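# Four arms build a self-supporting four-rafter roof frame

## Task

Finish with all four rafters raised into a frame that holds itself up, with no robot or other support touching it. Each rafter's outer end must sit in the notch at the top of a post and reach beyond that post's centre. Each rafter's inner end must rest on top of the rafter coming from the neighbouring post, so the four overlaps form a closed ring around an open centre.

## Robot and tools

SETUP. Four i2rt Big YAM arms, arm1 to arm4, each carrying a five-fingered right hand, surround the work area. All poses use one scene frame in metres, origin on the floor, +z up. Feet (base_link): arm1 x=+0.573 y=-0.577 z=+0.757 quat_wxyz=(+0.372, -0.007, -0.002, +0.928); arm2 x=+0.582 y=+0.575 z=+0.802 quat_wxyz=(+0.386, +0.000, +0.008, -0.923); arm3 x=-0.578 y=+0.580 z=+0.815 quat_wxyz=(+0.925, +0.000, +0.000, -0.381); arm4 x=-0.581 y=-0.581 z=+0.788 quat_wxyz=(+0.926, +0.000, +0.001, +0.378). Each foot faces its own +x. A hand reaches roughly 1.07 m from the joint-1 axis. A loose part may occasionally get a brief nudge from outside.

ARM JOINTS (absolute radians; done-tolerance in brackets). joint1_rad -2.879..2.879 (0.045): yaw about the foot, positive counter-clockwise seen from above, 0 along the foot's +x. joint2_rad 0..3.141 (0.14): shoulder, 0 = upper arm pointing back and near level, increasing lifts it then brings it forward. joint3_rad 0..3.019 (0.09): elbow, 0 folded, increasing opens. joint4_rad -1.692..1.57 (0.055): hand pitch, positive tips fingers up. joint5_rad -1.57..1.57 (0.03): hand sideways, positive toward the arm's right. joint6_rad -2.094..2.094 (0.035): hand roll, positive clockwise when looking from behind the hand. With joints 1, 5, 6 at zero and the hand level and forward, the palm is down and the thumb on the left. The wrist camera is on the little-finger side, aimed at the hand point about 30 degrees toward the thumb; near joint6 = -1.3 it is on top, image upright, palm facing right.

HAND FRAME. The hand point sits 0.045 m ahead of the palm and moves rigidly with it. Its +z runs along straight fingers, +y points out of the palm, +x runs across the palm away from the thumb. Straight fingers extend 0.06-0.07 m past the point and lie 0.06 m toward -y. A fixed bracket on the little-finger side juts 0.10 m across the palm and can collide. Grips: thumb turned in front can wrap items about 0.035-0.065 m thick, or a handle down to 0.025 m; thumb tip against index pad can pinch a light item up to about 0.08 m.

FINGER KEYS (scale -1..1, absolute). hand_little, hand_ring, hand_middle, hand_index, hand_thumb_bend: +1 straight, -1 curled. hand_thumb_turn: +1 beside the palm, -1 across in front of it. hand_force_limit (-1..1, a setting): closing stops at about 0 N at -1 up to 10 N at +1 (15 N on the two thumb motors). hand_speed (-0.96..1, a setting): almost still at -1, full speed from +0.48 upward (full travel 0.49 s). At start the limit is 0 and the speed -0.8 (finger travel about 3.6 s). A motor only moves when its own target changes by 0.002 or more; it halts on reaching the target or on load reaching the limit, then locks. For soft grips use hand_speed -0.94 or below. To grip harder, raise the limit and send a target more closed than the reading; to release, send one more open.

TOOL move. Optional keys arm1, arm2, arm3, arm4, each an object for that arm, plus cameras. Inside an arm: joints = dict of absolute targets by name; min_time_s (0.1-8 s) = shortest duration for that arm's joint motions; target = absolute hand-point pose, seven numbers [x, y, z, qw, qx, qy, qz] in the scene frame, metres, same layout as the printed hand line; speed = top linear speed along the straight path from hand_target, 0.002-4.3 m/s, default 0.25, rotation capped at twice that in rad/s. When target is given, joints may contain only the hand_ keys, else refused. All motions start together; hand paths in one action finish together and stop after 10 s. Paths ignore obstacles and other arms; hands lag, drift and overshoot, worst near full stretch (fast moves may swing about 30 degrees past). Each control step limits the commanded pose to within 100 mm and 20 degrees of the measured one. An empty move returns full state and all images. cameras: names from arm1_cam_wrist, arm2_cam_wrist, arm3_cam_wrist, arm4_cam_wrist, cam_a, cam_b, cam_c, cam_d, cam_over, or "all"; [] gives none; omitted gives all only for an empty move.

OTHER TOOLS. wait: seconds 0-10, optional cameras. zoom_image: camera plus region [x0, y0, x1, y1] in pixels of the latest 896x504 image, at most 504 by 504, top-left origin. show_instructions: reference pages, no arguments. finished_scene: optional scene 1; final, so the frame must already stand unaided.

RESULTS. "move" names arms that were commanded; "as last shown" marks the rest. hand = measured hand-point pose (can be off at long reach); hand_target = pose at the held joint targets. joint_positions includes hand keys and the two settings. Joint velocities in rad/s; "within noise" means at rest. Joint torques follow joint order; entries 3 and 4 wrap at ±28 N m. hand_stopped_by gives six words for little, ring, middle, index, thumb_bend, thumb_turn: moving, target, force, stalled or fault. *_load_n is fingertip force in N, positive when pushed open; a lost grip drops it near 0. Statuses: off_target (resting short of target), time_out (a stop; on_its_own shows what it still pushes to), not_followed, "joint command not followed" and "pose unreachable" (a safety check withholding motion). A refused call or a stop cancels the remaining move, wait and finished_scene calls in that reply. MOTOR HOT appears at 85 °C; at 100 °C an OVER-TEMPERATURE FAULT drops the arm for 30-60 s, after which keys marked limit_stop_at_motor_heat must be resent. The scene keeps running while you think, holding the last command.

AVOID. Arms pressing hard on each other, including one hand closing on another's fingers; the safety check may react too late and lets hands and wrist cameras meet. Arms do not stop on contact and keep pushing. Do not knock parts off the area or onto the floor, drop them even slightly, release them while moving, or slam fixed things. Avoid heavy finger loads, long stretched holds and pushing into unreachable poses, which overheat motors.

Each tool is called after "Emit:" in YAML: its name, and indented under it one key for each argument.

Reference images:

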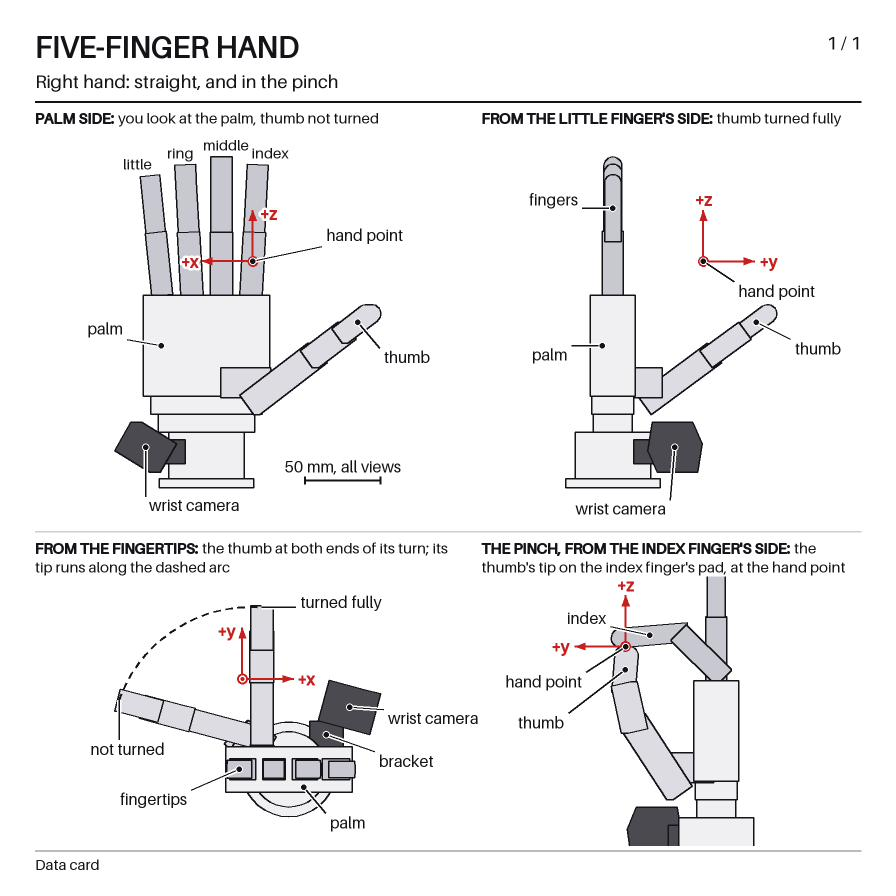

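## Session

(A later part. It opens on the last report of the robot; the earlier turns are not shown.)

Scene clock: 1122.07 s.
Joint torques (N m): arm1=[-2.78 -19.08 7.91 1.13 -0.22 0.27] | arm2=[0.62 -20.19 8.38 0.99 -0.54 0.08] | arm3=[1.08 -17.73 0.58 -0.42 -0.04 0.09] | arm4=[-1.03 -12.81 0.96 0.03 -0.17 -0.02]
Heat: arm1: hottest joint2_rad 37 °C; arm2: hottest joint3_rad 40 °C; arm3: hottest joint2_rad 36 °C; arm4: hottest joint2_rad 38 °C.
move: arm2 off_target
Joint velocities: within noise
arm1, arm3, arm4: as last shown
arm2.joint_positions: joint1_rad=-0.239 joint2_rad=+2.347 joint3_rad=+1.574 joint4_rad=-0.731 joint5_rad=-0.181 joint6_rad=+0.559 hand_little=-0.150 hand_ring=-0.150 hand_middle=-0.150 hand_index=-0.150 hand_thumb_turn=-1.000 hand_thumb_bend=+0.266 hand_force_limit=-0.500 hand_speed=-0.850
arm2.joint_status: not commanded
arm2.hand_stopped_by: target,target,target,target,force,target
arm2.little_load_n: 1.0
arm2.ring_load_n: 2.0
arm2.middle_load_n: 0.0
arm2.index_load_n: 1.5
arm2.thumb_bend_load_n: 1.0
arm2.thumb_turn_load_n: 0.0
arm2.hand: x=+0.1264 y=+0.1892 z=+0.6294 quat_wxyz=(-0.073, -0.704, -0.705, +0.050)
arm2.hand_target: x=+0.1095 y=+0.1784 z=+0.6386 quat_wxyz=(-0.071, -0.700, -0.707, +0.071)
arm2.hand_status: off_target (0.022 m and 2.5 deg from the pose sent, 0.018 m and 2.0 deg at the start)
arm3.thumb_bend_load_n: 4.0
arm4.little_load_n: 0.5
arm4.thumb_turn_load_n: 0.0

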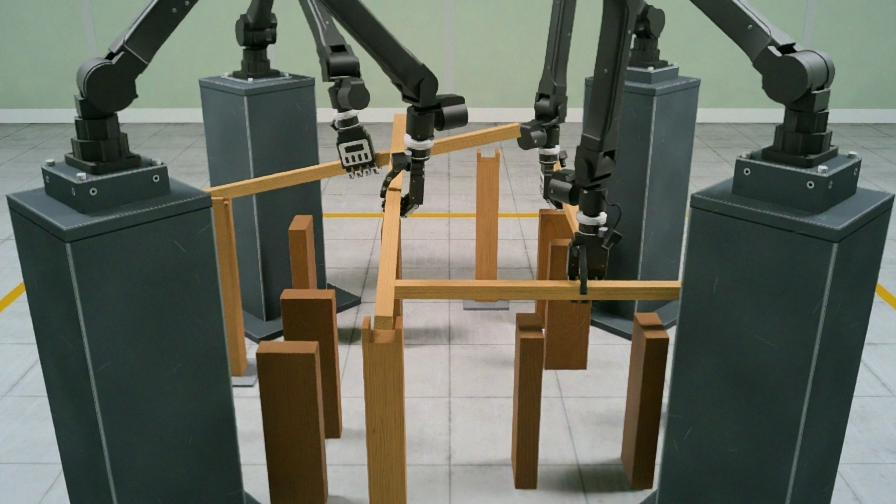

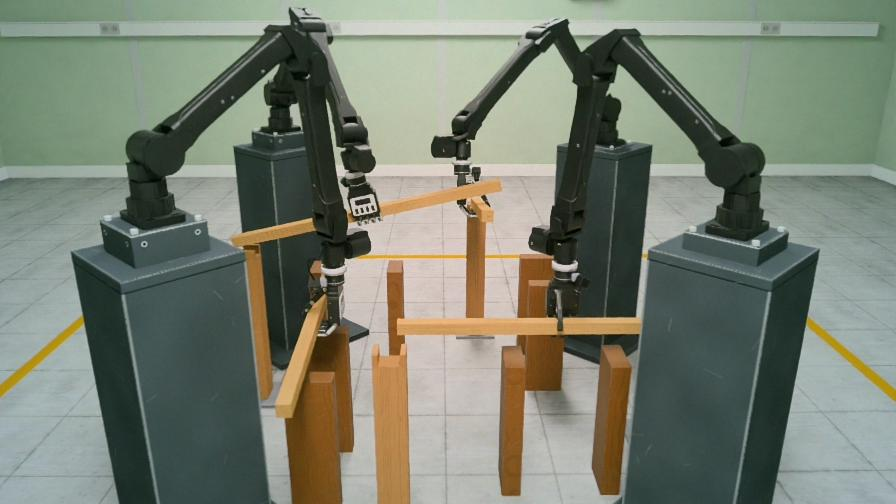

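Emit:
move:
  arm2: {"target": [0.109, 0.178, 0.618, 0.0712, 0.6999, 0.7073, -0.0706], "speed": 0.06}
  cameras: ["cam_b", "cam_c", "cam_d"]

Emit:
zoom_image:
  camera: "cam_b"
  region: [310, 240, 460, 360]

Emit:
zoom_image:
  camera: "cam_d"
  region: [400, 180, 520, 280]

Emit:
zoom_image:
  camera: "cam_c"
  region: [400, 130, 540, 230]

Scene clock: 1136.13 s.
Joint torques (N m): arm1=[-2.55 -19.14 8.02 1.02 -0.25 0.27] | arm2=[0.62 -21.3 8.55 0.84 -0.54 0.08] | arm3=[0.97 -17.73 0.72 -0.46 -0.03 0.11] | arm4=[-0.97 -12.69 0.92 0.01 -0.15 -0.01]
Heat: arm1: hottest joint2_rad 37 °C; arm2: hottest joint3_rad 40 °C; arm3: hottest joint2_rad 36 °C; arm4: hottest joint2_rad 38 °C.
move: arm2 off_target
Joint velocities: within noise
arm1.joint_positions: joint1_rad=-0.276 joint2_rad=+2.288 joint3_rad=+1.554 joint4_rad=-0.722 joint5_rad=-0.191 joint6_rad=+0.595 hand_little=-0.150 hand_ring=-0.150 hand_middle=-0.150 hand_index=-0.150 hand_thumb_turn=-1.000 hand_thumb_bend=+0.538 hand_force_limit=-0.500 hand_speed=-0.850
arm1.joint_status: not commanded
arm1.hand_stopped_by: target,target,target,target,force,target
arm1.little_load_n: 1.5
arm1.ring_load_n: 2.0
arm1.middle_load_n: 0.5
arm1.index_load_n: 2.0
arm1.thumb_bend_load_n: 3.0
arm1.thumb_turn_load_n: 0.0
arm1.hand: x=+0.1874 y=-0.1071 z=+0.6103 quat_wxyz=(+0.003, +0.994, -0.025, -0.104)
arm1.hand_target: x=+0.1774 y=-0.0875 z=+0.6266 quat_wxyz=(-0.018, +0.992, -0.030, -0.119)
arm1.hand_status: not commanded
arm2.joint_positions: joint1_rad=-0.239 joint2_rad=+2.387 joint3_rad=+1.574 joint4_rad=-0.701 joint5_rad=-0.181 joint6_rad=+0.559 hand_little=-0.150 hand_ring=-0.150 hand_middle=-0.150 hand_index=-0.150 hand_thumb_turn=-1.000 hand_thumb_bend=+0.266 hand_force_limit=-0.500 hand_speed=-0.850
arm2.joint_status: not commanded
arm2.hand_stopped_by: target,target,target,target,force,target
arm2.little_load_n: 0.5
arm2.ring_load_n: 2.0
arm2.middle_load_n: 0.5
arm2.index_load_n: 1.5
arm2.thumb_bend_load_n: 1.5
arm2.thumb_turn_load_n: 0.0
arm2.hand: x=+0.1301 y=+0.1919 z=+0.6063 quat_wxyz=(-0.074, -0.705, -0.704, +0.045)
arm2.hand_target: x=+0.1097 y=+0.1786 z=+0.6188 quat_wxyz=(-0.071, -0.700, -0.707, +0.071)
arm2.hand_status: off_target (0.028 m and 3.0 deg from the pose sent, 0.024 m and 2.5 deg at the start)
arm3, arm4: as last shown
arm3.little_load_n: 0.5
arm4.ring_load_n: 1.0
arm4.thumb_turn_load_n: 0.5

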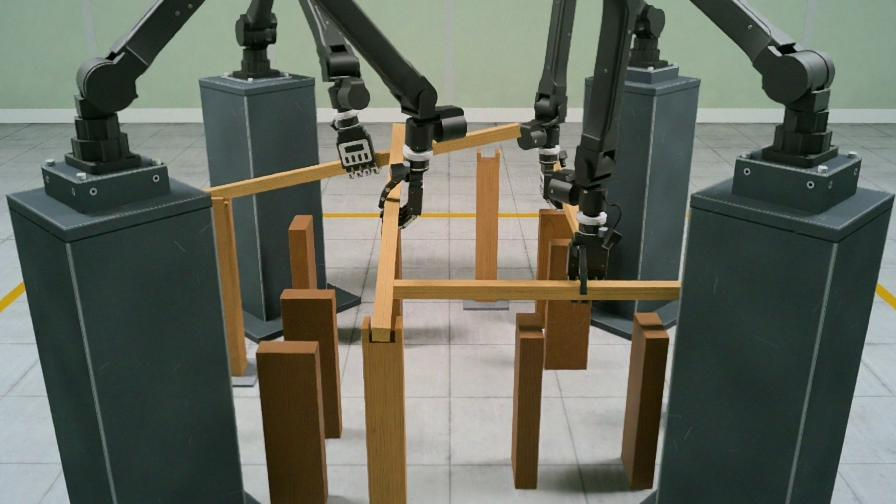

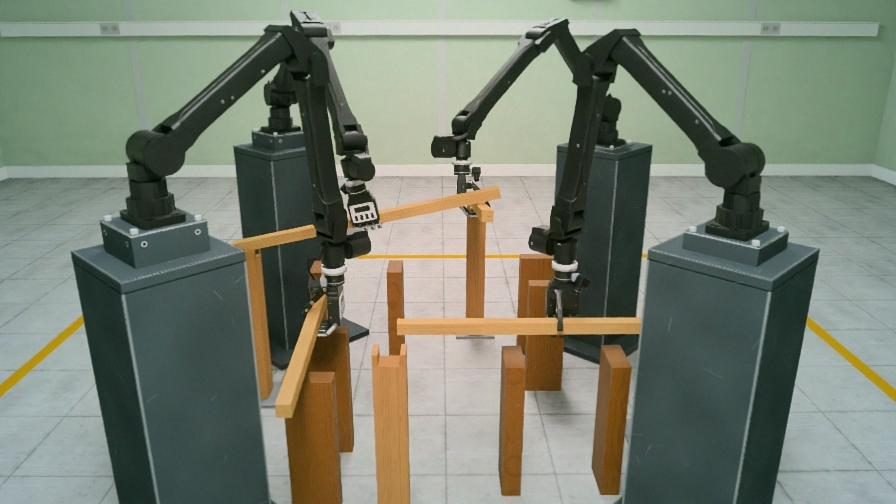

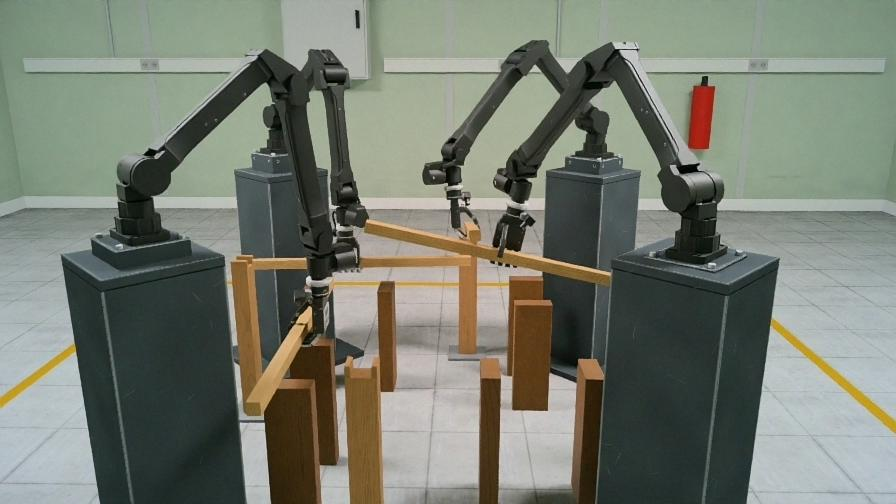

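Scaled by 3.360 from the camera's image (finer frame: 1280x720).

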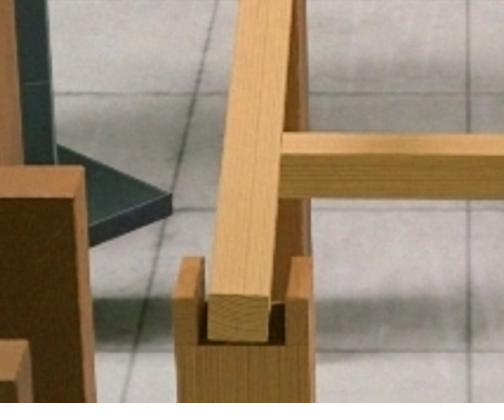

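Scaled by 4.200 from the camera's image (finer frame: 1280x720).

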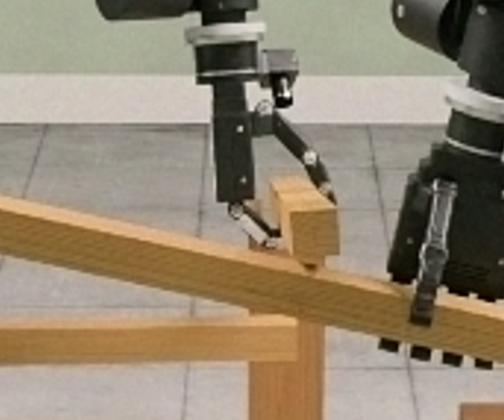

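Scaled by 3.600 from the camera's image (finer frame: 1280x720).

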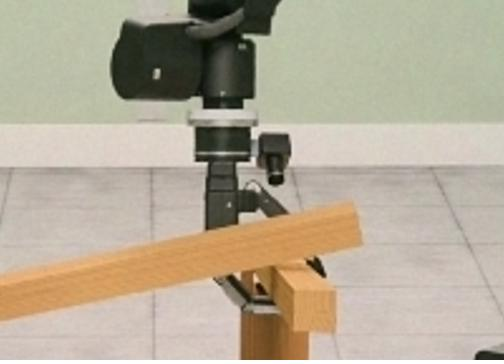

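Emit:
move:
  arm2: {"target": [0.106, 0.176, 0.606, 0.0712, 0.6999, 0.7073, -0.0706], "speed": 0.06}
  cameras: ["cam_b", "cam_c", "cam_d"]

Emit:
zoom_image:
  camera: "cam_b"
  region: [310, 240, 460, 360]

Emit:
zoom_image:
  camera: "cam_d"
  region: [400, 180, 520, 280]

Emit:
zoom_image:
  camera: "cam_c"
  region: [400, 130, 540, 230]

Scene clock: 1145.00 s.
Joint torques (N m): arm1=[-2.67 -19.02 7.79 1.1 -0.26 0.28] | arm2=[0.67 -20.25 8.91 0.81 -0.44 0.09] | arm3=[0.97 -18.26 0.5 -0.44 -0.03 0.1] | arm4=[-0.97 -12.57 0.92 -0.03 -0.15 -0.03]
Heat: arm1: hottest joint2_rad 37 °C; arm2: hottest joint3_rad 40 °C; arm3: hottest joint2_rad 36 °C; arm4: hottest joint2_rad 38 °C.
move: arm2 off_target
Joint velocities: within noise
arm1, arm3, arm4: as last shown
arm1.little_load_n: 1.0
arm1.ring_load_n: 2.5
arm1.middle_load_n: 1.0
arm1.index_load_n: 3.0
arm1.thumb_bend_load_n: 2.5
arm1.hand: x=+0.1874 y=-0.1070 z=+0.6103 quat_wxyz=(+0.003, +0.994, -0.025, -0.104)
arm2.joint_positions: joint1_rad=-0.239 joint2_rad=+2.408 joint3_rad=+1.590 joint4_rad=-0.690 joint5_rad=-0.183 joint6_rad=+0.559 hand_little=-0.150 hand_ring=-0.150 hand_middle=-0.150 hand_index=-0.150 hand_thumb_turn=-1.000 hand_thumb_bend=+0.266 hand_force_limit=-0.500 hand_speed=-0.850
arm2.joint_status: not commanded
arm2.hand_stopped_by: target,target,target,target,force,target
arm2.little_load_n: 2.0
arm2.ring_load_n: 2.5
arm2.middle_load_n: 0.5
arm2.index_load_n: 0.0
arm2.thumb_bend_load_n: 1.0
arm2.thumb_turn_load_n: 0.0
arm2.hand: x=+0.1268 y=+0.1896 z=+0.5978 quat_wxyz=(-0.075, -0.704, -0.704, +0.048)
arm2.hand_target: x=+0.1067 y=+0.1766 z=+0.6068 quat_wxyz=(-0.071, -0.700, -0.707, +0.071)
arm2.hand_status: off_target (0.026 m and 2.7 deg from the pose sent, 0.029 m and 3.0 deg at the start)
arm3.little_load_n: 1.0
arm4.little_load_n: 1.0
arm4.ring_load_n: 1.5
arm4.thumb_bend_load_n: 4.0

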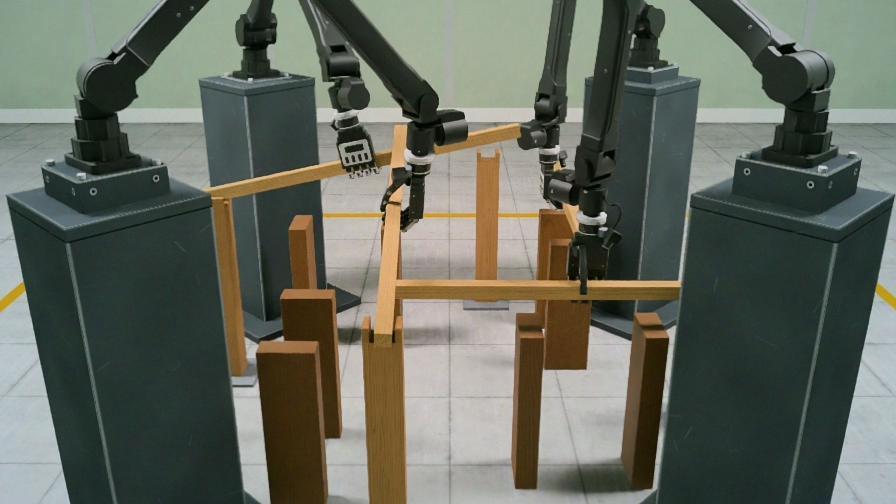

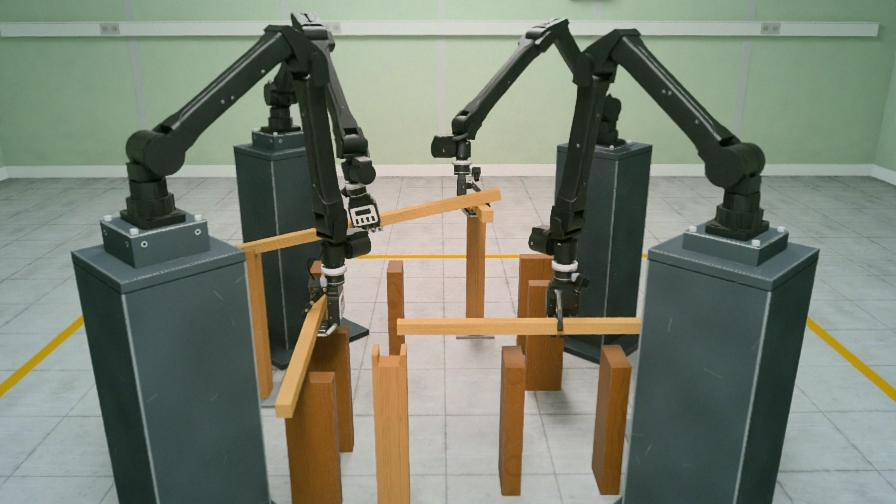

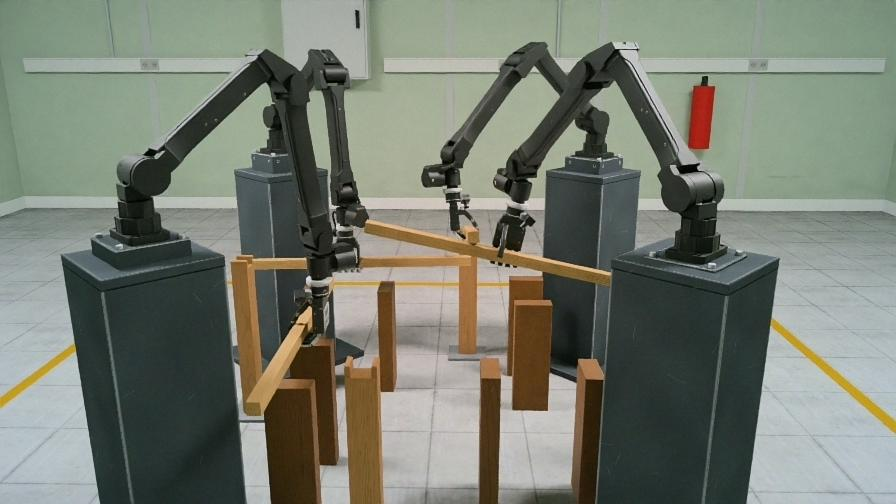

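Scaled by 3.360 from the camera's image (finer frame: 1280x720).

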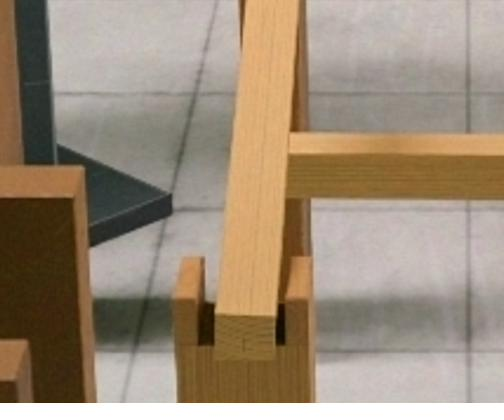

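Scaled by 4.200 from the camera's image (finer frame: 1280x720).

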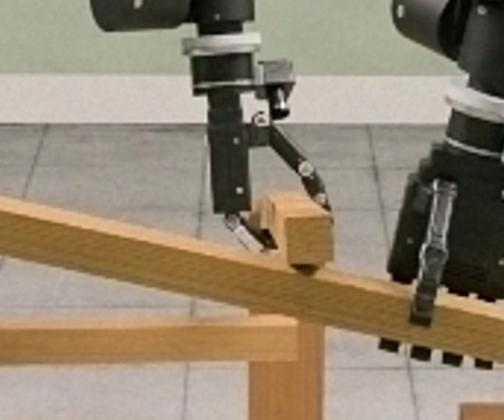

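Scaled by 3.600 from the camera's image (finer frame: 1280x720).

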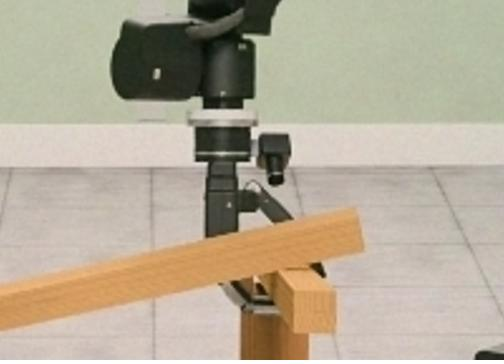

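Emit:
move:
  arm2: {"target": [0.106, 0.176, 0.600, 0.0700, 0.7001, 0.7075, -0.0694], "speed": 0.05}
  cameras: ["cam_d", "cam_c"]

Emit:
zoom_image:
  camera: "cam_d"
  region: [400, 180, 520, 280]

Emit:
zoom_image:
  camera: "cam_c"
  region: [400, 130, 540, 230]

Scene clock: 1154.77 s.
Joint torques (N m): arm1=[-2.84 -18.84 7.98 1.09 -0.26 0.3] | arm2=[0.79 -19.9 8.94 0.9 -0.32 0.11] | arm3=[1.61 -18.14 0.57 -0.24 -0.09 0.08] | arm4=[-0.97 -12.75 0.92 -0.05 -0.16 -0.02]
Heat: arm1: hottest joint2_rad 37 °C; arm2: hottest joint3_rad 40 °C; arm3: hottest joint2_rad 36 °C; arm4: hottest joint2_rad 38 °C.
move: arm2 off_target
Joint velocities: within noise
arm1, arm3, arm4: as last shown
arm1.joint_positions: joint1_rad=-0.276 joint2_rad=+2.289 joint3_rad=+1.554 joint4_rad=-0.722 joint5_rad=-0.191 joint6_rad=+0.595 hand_little=-0.150 hand_ring=-0.150 hand_middle=-0.150 hand_index=-0.150 hand_thumb_turn=-1.000 hand_thumb_bend=+0.538 hand_force_limit=-0.500 hand_speed=-0.850
arm1.little_load_n: 0.5
arm1.ring_load_n: 2.0
arm1.hand: x=+0.1876 y=-0.1073 z=+0.6093 quat_wxyz=(+0.004, +0.994, -0.025, -0.103)
arm2.joint_positions: joint1_rad=-0.239 joint2_rad=+2.413 joint3_rad=+1.594 joint4_rad=-0.687 joint5_rad=-0.183 joint6_rad=+0.559 hand_little=-0.150 hand_ring=-0.150 hand_middle=-0.150 hand_index=-0.150 hand_thumb_turn=-1.000 hand_thumb_bend=+0.266 hand_force_limit=-0.500 hand_speed=-0.850
arm2.joint_status: not commanded
arm2.hand_stopped_by: target,target,target,target,force,target
arm2.little_load_n: 2.0
arm2.ring_load_n: 2.0
arm2.middle_load_n: 0.0
arm2.index_load_n: 0.0
arm2.thumb_bend_load_n: 2.0
arm2.thumb_turn_load_n: 0.0
arm2.hand: x=+0.1259 y=+0.1891 z=+0.5960 quat_wxyz=(-0.074, -0.704, -0.705, +0.049)
arm2.hand_target: x=+0.1066 y=+0.1765 z=+0.6008 quat_wxyz=(-0.070, -0.700, -0.707, +0.070)
arm2.hand_status: off_target (0.024 m and 2.5 deg from the pose sent, 0.025 m and 2.6 deg at the start)
arm3.index_load_n: 3.0
arm4.middle_load_n: 0.5
pictures: cam_c, cam_d

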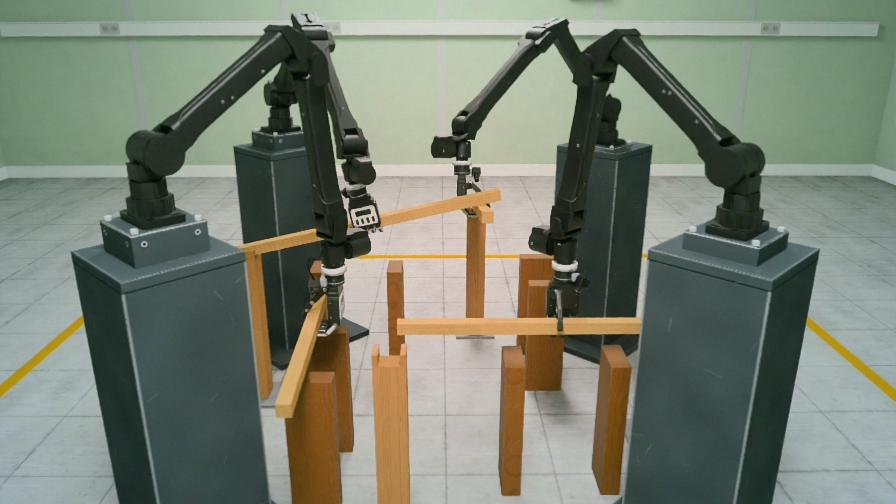

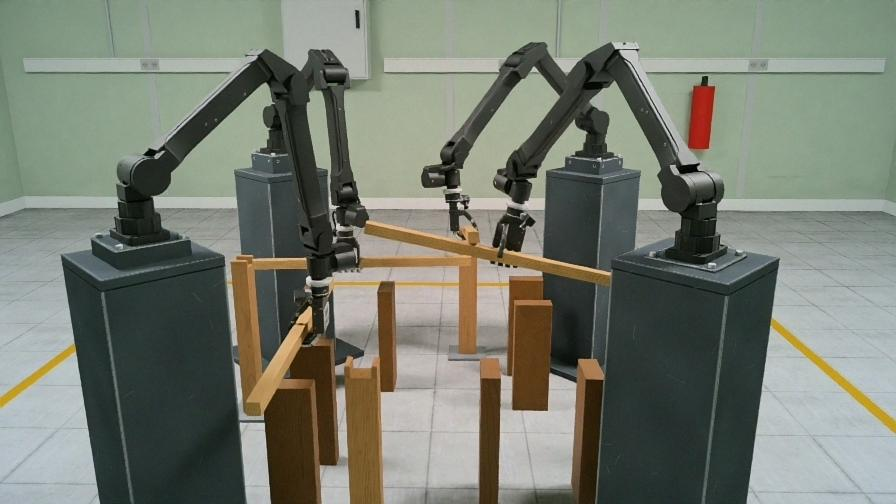

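Scaled by 4.200 from the camera's image (finer frame: 1280x720).

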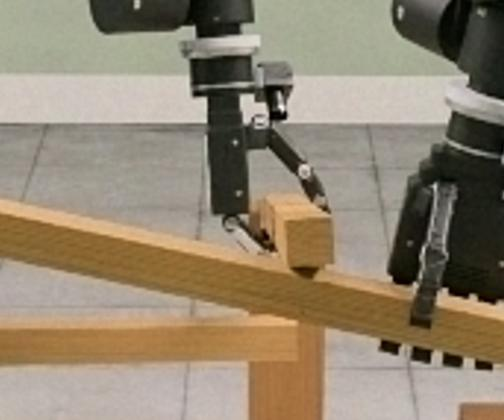

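Scaled by 3.600 from the camera's image (finer frame: 1280x720).

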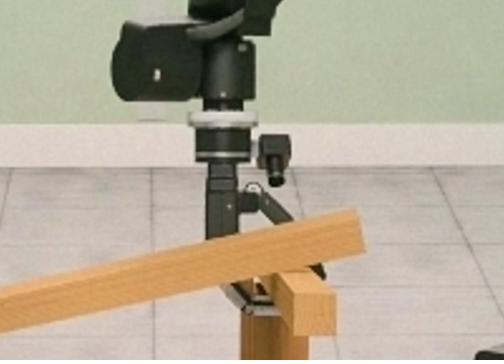

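Emit:
move:
  arm2: {"joints": {"hand_thumb_bend": 0.7}}

Emit:
move:
  arm2: {"joints": {"hand_thumb_bend": 1.0, "hand_little": 0.2, "hand_ring": 0.2, "hand_middle": 0.2, "hand_index": 0.2}}
  cameras: ["cam_d", "cam_c", "cam_b"]

Emit:
zoom_image:
  camera: "cam_d"
  region: [400, 180, 520, 280]

Emit:
zoom_image:
  camera: "cam_b"
  region: [310, 120, 500, 360]

Scene clock: 1173.83 s.
Joint torques (N m): arm1=[-2.78 -18.9 7.8 0.94 -0.26 0.29] | arm2=[0.73 -19.9 8.94 0.91 -0.32 0.11] | arm3=[0.21 -17.96 0.54 -0.25 -0.02 0.11] | arm4=[-0.97 -12.69 0.95 -0.02 -0.15 -0.02]
Heat: arm1: hottest joint2_rad 39 °C; arm2: hottest joint3_rad 42 °C; arm3: hottest joint2_rad 36 °C; arm4: hottest joint2_rad 38 °C.
move: arm2 done
Joint velocities: within noise
arm1: as last shown
arm1.little_load_n: 1.0
arm2.joint_positions: joint1_rad=-0.239 joint2_rad=+2.413 joint3_rad=+1.594 joint4_rad=-0.687 joint5_rad=-0.183 joint6_rad=+0.559 hand_little=-0.150 hand_ring=-0.150 hand_middle=-0.150 hand_index=-0.150 hand_thumb_turn=-1.000 hand_thumb_bend=+0.700 hand_force_limit=-0.500 hand_speed=-0.850
arm2.joint_status: all done
arm2.hand_stopped_by: target,target,target,target,target,target
arm2.little_load_n: 2.0
arm2.ring_load_n: 1.5
arm2.middle_load_n: 0.0
arm2.index_load_n: 0.0
arm2.thumb_bend_load_n: 0.0
arm2.thumb_turn_load_n: 0.0
arm2.hand: x=+0.1259 y=+0.1891 z=+0.5960 quat_wxyz=(-0.074, -0.704, -0.705, +0.049)
arm2.hand_target: x=+0.1066 y=+0.1765 z=+0.6008 quat_wxyz=(-0.070, -0.700, -0.707, +0.070)
arm2.hand_status: not commanded
arm3.joint_positions: joint1_rad=-0.033 joint2_rad=+2.552 joint3_rad=+1.093 joint4_rad=-0.094 joint5_rad=+0.001 joint6_rad=+0.761 hand_little=-0.150 hand_ring=-0.150 hand_middle=-0.150 hand_index=-0.149 hand_thumb_turn=-1.000 hand_thumb_bend=+0.545 hand_force_limit=-0.500 hand_speed=-0.850
arm3.joint_status: not commanded
arm3.hand_stopped_by: target,target,target,target,force,target
arm3.little_load_n: 1.0
arm3.ring_load_n: 2.0
arm3.middle_load_n: 1.0
arm3.index_load_n: 3.5
arm3.thumb_bend_load_n: 4.5
arm3.thumb_turn_load_n: 0.0
arm3.hand: x=-0.2577 y=+0.3324 z=+0.4513 quat_wxyz=(-0.006, -0.002, -1.000, +0.007)
arm3.hand_target: x=-0.2525 y=+0.3341 z=+0.4597 quat_wxyz=(-0.008, -0.003, -1.000, +0.007)
arm3.hand_status: not commanded
arm4.joint_positions: joint1_rad=-0.045 joint2_rad=+2.475 joint3_rad=+1.054 joint4_rad=-0.129 joint5_rad=+0.002 joint6_rad=+0.736 hand_little=-0.150 hand_ring=-0.150 hand_middle=-0.150 hand_index=-0.150 hand_thumb_turn=-1.000 hand_thumb_bend=+0.466 hand_force_limit=-0.500 hand_speed=-0.850
arm4.joint_status: not commanded
arm4.hand_stopped_by: target,target,target,target,force,target
arm4.little_load_n: 0.5
arm4.ring_load_n: 1.5
arm4.middle_load_n: 1.0
arm4.index_load_n: 2.0
arm4.thumb_bend_load_n: 3.5
arm4.thumb_turn_load_n: 0.5
arm4.hand: x=-0.3258 y=-0.2680 z=+0.4526 quat_wxyz=(-0.009, +0.706, -0.709, +0.001)
arm4.hand_target: x=-0.3280 y=-0.2635 z=+0.4598 quat_wxyz=(-0.010, +0.707, -0.707, +0.000)
arm4.hand_status: not commanded
pictures: none

Scene clock: 1175.70 s.
Joint torques (N m): arm1=[-2.9 -19.84 7.84 1.09 -0.41 0.27] | arm2=[0.73 -20.07 8.08 0.92 -0.32 0.11] | arm3=[0.38 -18.32 0.61 -0.55 -0.05 0.08] | arm4=[-0.97 -12.75 0.98 -0.09 -0.17 0]
Heat: arm1: hottest joint2_rad 39 °C; arm2: hottest joint3_rad 42 °C; arm3: hottest joint2_rad 36 °C; arm4: hottest joint2_rad 38 °C.
move: arm2 done
Joint velocities: within noise
arm1, arm3, arm4: as last shown
arm1.joint_positions: joint1_rad=-0.276 joint2_rad=+2.297 joint3_rad=+1.554 joint4_rad=-0.722 joint5_rad=-0.187 joint6_rad=+0.595 hand_little=-0.150 hand_ring=-0.150 hand_middle=-0.150 hand_index=-0.149 hand_thumb_turn=-1.000 hand_thumb_bend=+0.538 hand_force_limit=-0.500 hand_speed=-0.850
arm1.little_load_n: 0.0
arm1.index_load_n: 4.0
arm1.thumb_bend_load_n: 2.0
arm1.hand: x=+0.1895 y=-0.1088 z=+0.6043 quat_wxyz=(+0.006, +0.995, -0.025, -0.099)
arm2.joint_positions: joint1_rad=-0.239 joint2_rad=+2.413 joint3_rad=+1.607 joint4_rad=-0.687 joint5_rad=-0.183 joint6_rad=+0.559 hand_little=+0.200 hand_ring=+0.200 hand_middle=+0.200 hand_index=+0.200 hand_thumb_turn=-1.000 hand_thumb_bend=+1.000 hand_force_limit=-0.500 hand_speed=-0.850
arm2.joint_status: all done
arm2.hand_stopped_by: target,target,target,target,target,target
arm2.little_load_n: 0.0
arm2.ring_load_n: 0.0
arm2.middle_load_n: 0.0
arm2.index_load_n: 0.0
arm2.thumb_bend_load_n: 0.0
arm2.thumb_turn_load_n: 0.0
arm2.hand: x=+0.1198 y=+0.1853 z=+0.5993 quat_wxyz=(-0.073, -0.703, -0.705, +0.055)
arm2.hand_target: x=+0.1066 y=+0.1765 z=+0.6008 quat_wxyz=(-0.070, -0.700, -0.707, +0.070)
arm2.hand_status: not commanded
arm3.index_load_n: 4.0
pictures: cam_b, cam_c, cam_d

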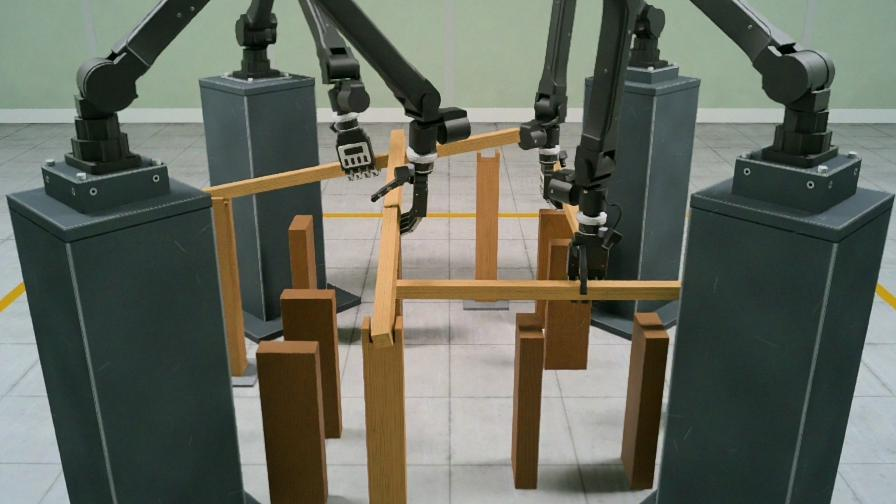

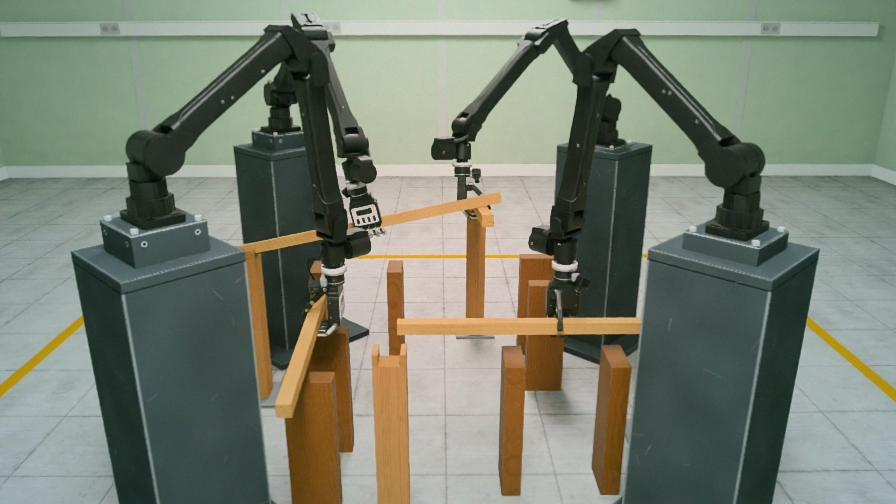

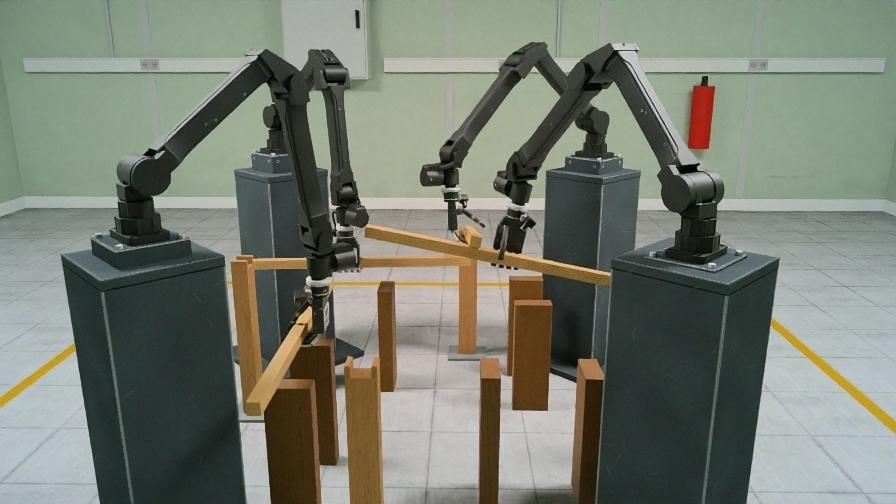

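Scaled by 4.200 from the camera's image (finer frame: 1280x720).

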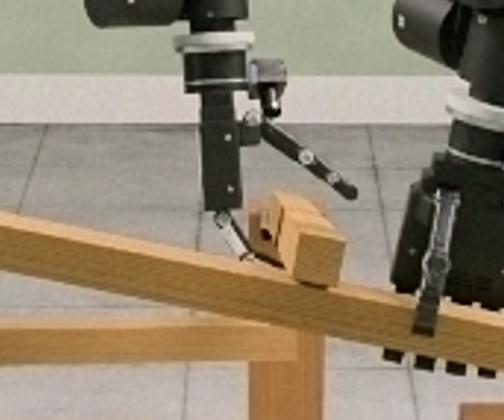

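Scaled by 2.100 from the camera's image (finer frame: 1280x720).

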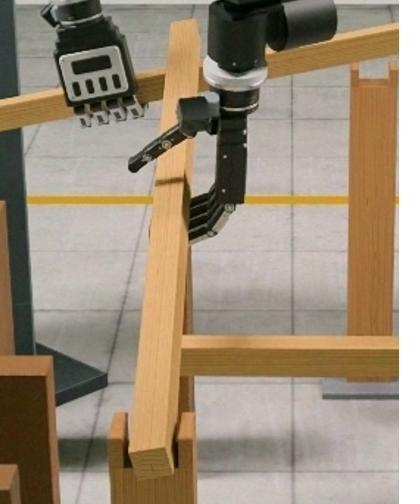

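Emit:
move:
  arm2: {"joints": {"hand_little": 1.0, "hand_ring": 1.0, "hand_middle": 1.0, "hand_index": 1.0}}

Emit:
move:
  arm2: {"target": [0.100, 0.178, 0.640, 0.0712, 0.7034, 0.7034, -0.0706], "speed": 0.1}
  cameras: ["cam_d", "cam_b"]

Emit:
zoom_image:
  camera: "cam_d"
  region: [400, 180, 520, 280]

Emit:
zoom_image:
  camera: "cam_b"
  region: [310, 120, 500, 360]

Scene clock: 1184.33 s.
Joint torques (N m): arm1=[-2.67 -19.84 7.79 1.09 -0.4 0.31] | arm2=[0.73 -20.07 8.1 0.94 -0.32 0.11] | arm3=[0.73 -18.37 0.53 -0.38 -0.04 0.11] | arm4=[-0.91 -12.57 0.94 0.02 -0.16 -0.02]
Heat: arm1: hottest joint2_rad 39 °C; arm2: hottest joint3_rad 41 °C; arm3: hottest joint2_rad 36 °C; arm4: hottest joint2_rad 38 °C.
move: arm2 done
Joint velocities: within noise
arm1, arm3, arm4: as last shown
arm1.ring_load_n: 1.5
arm2.joint_positions: joint1_rad=-0.239 joint2_rad=+2.413 joint3_rad=+1.607 joint4_rad=-0.687 joint5_rad=-0.183 joint6_rad=+0.559 hand_little=+1.000 hand_ring=+1.000 hand_middle=+1.000 hand_index=+1.000 hand_thumb_turn=-1.000 hand_thumb_bend=+1.000 hand_force_limit=-0.500 hand_speed=-0.850
arm2.joint_status: all done
arm2.hand_stopped_by: target,target,target,target,target,target
arm2.little_load_n: 0.0
arm2.ring_load_n: 0.0
arm2.middle_load_n: 0.0
arm2.index_load_n: 0.0
arm2.thumb_bend_load_n: 0.0
arm2.thumb_turn_load_n: 0.0
arm2.hand: x=+0.1198 y=+0.1853 z=+0.5993 quat_wxyz=(-0.073, -0.703, -0.705, +0.055)
arm2.hand_target: x=+0.1066 y=+0.1765 z=+0.6008 quat_wxyz=(-0.070, -0.700, -0.707, +0.070)
arm2.hand_status: not commanded
arm3.index_load_n: 3.5
arm3.thumb_bend_load_n: 4.0
arm4.little_load_n: 1.0
pictures: none

Scene clock: 1185.53 s.
Joint torques (N m): arm1=[-2.73 -19.72 7.86 1.13 -0.44 0.27] | arm2=[0.09 -21.25 8.5 0.39 -0.38 0.11] | arm3=[1.26 -18.37 0.55 -0.21 -0.08 0.08] | arm4=[-1.03 -12.63 0.91 -0.02 -0.15 -0.02]
Heat: arm1: hottest joint2_rad 39 °C; arm2: hottest joint3_rad 41 °C; arm3: hottest joint2_rad 36 °C; arm4: hottest joint2_rad 38 °C.
move: arm2 off_target
Joint velocities: within noise
arm1, arm3, arm4: as last shown
arm2.joint_positions: joint1_rad=-0.239 joint2_rad=+2.358 joint3_rad=+1.607 joint4_rad=-0.736 joint5_rad=-0.185 joint6_rad=+0.559 hand_little=+1.000 hand_ring=+1.000 hand_middle=+1.000 hand_index=+1.000 hand_thumb_turn=-1.000 hand_thumb_bend=+1.000 hand_force_limit=-0.500 hand_speed=-0.850
arm2.joint_status: not commanded
arm2.hand_stopped_by: target,target,target,target,target,target
arm2.little_load_n: 0.0
arm2.ring_load_n: 0.0
arm2.middle_load_n: 0.0
arm2.index_load_n: 0.0
arm2.thumb_bend_load_n: -0.5
arm2.thumb_turn_load_n: 0.0
arm2.hand: x=+0.1160 y=+0.1822 z=+0.6322 quat_wxyz=(-0.073, -0.703, -0.705, +0.058)
arm2.hand_target: x=+0.1003 y=+0.1784 z=+0.6402 quat_wxyz=(-0.071, -0.704, -0.703, +0.071)
arm2.hand_status: off_target (0.018 m and 1.4 deg from the pose sent, 0.046 m and 1.8 deg at the start)
arm3.little_load_n: 0.5
arm3.thumb_bend_load_n: 4.5
arm3.thumb_turn_load_n: -0.5
arm4.little_load_n: 0.5
pictures: cam_b, cam_d

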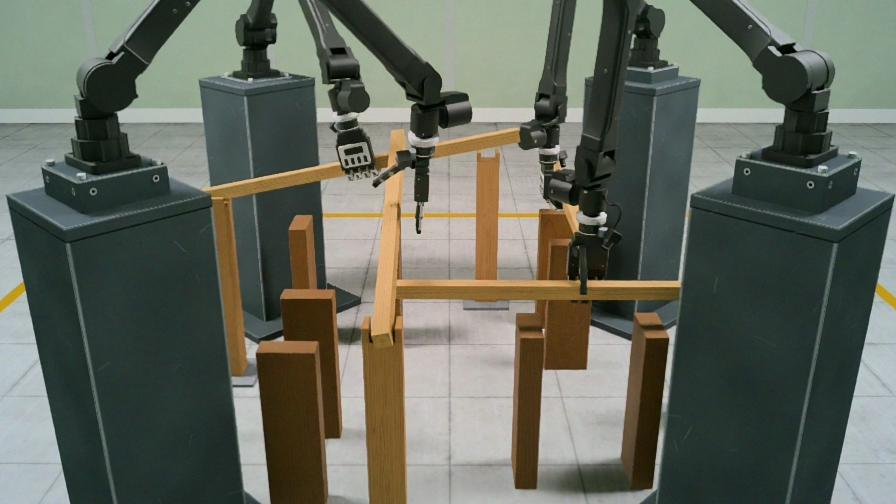

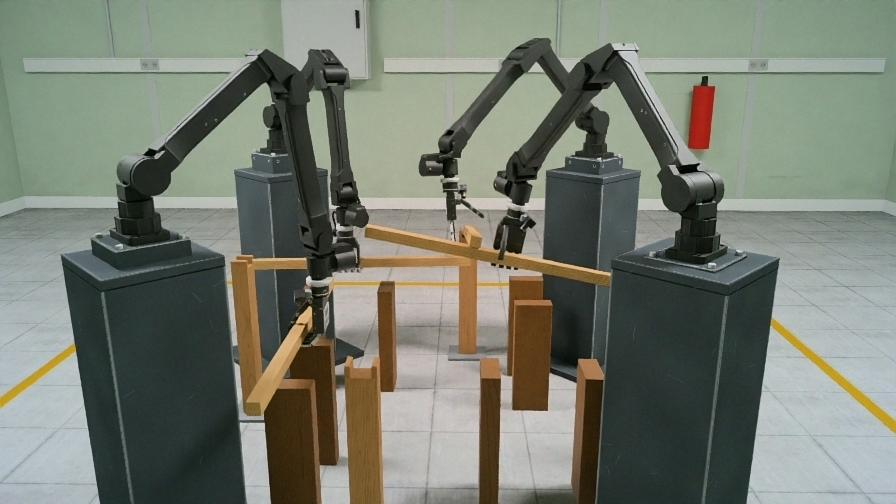

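Scaled by 4.200 from the camera's image (finer frame: 1280x720).

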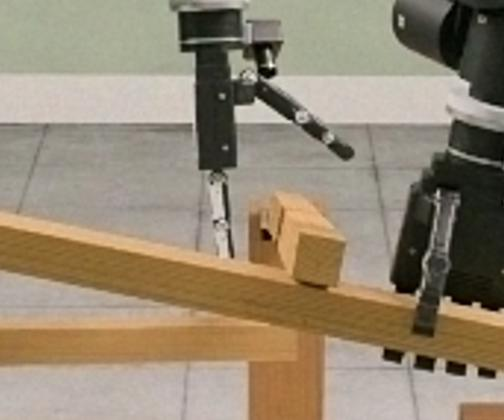

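Scaled by 2.100 from the camera's image (finer frame: 1280x720).

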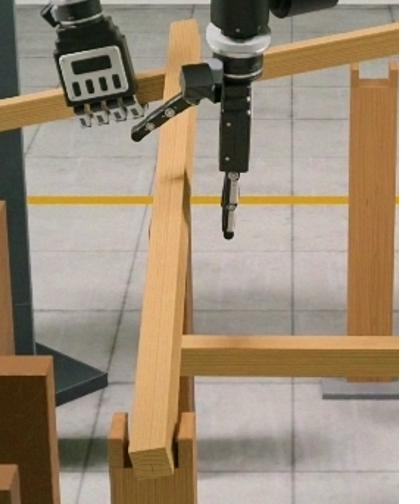

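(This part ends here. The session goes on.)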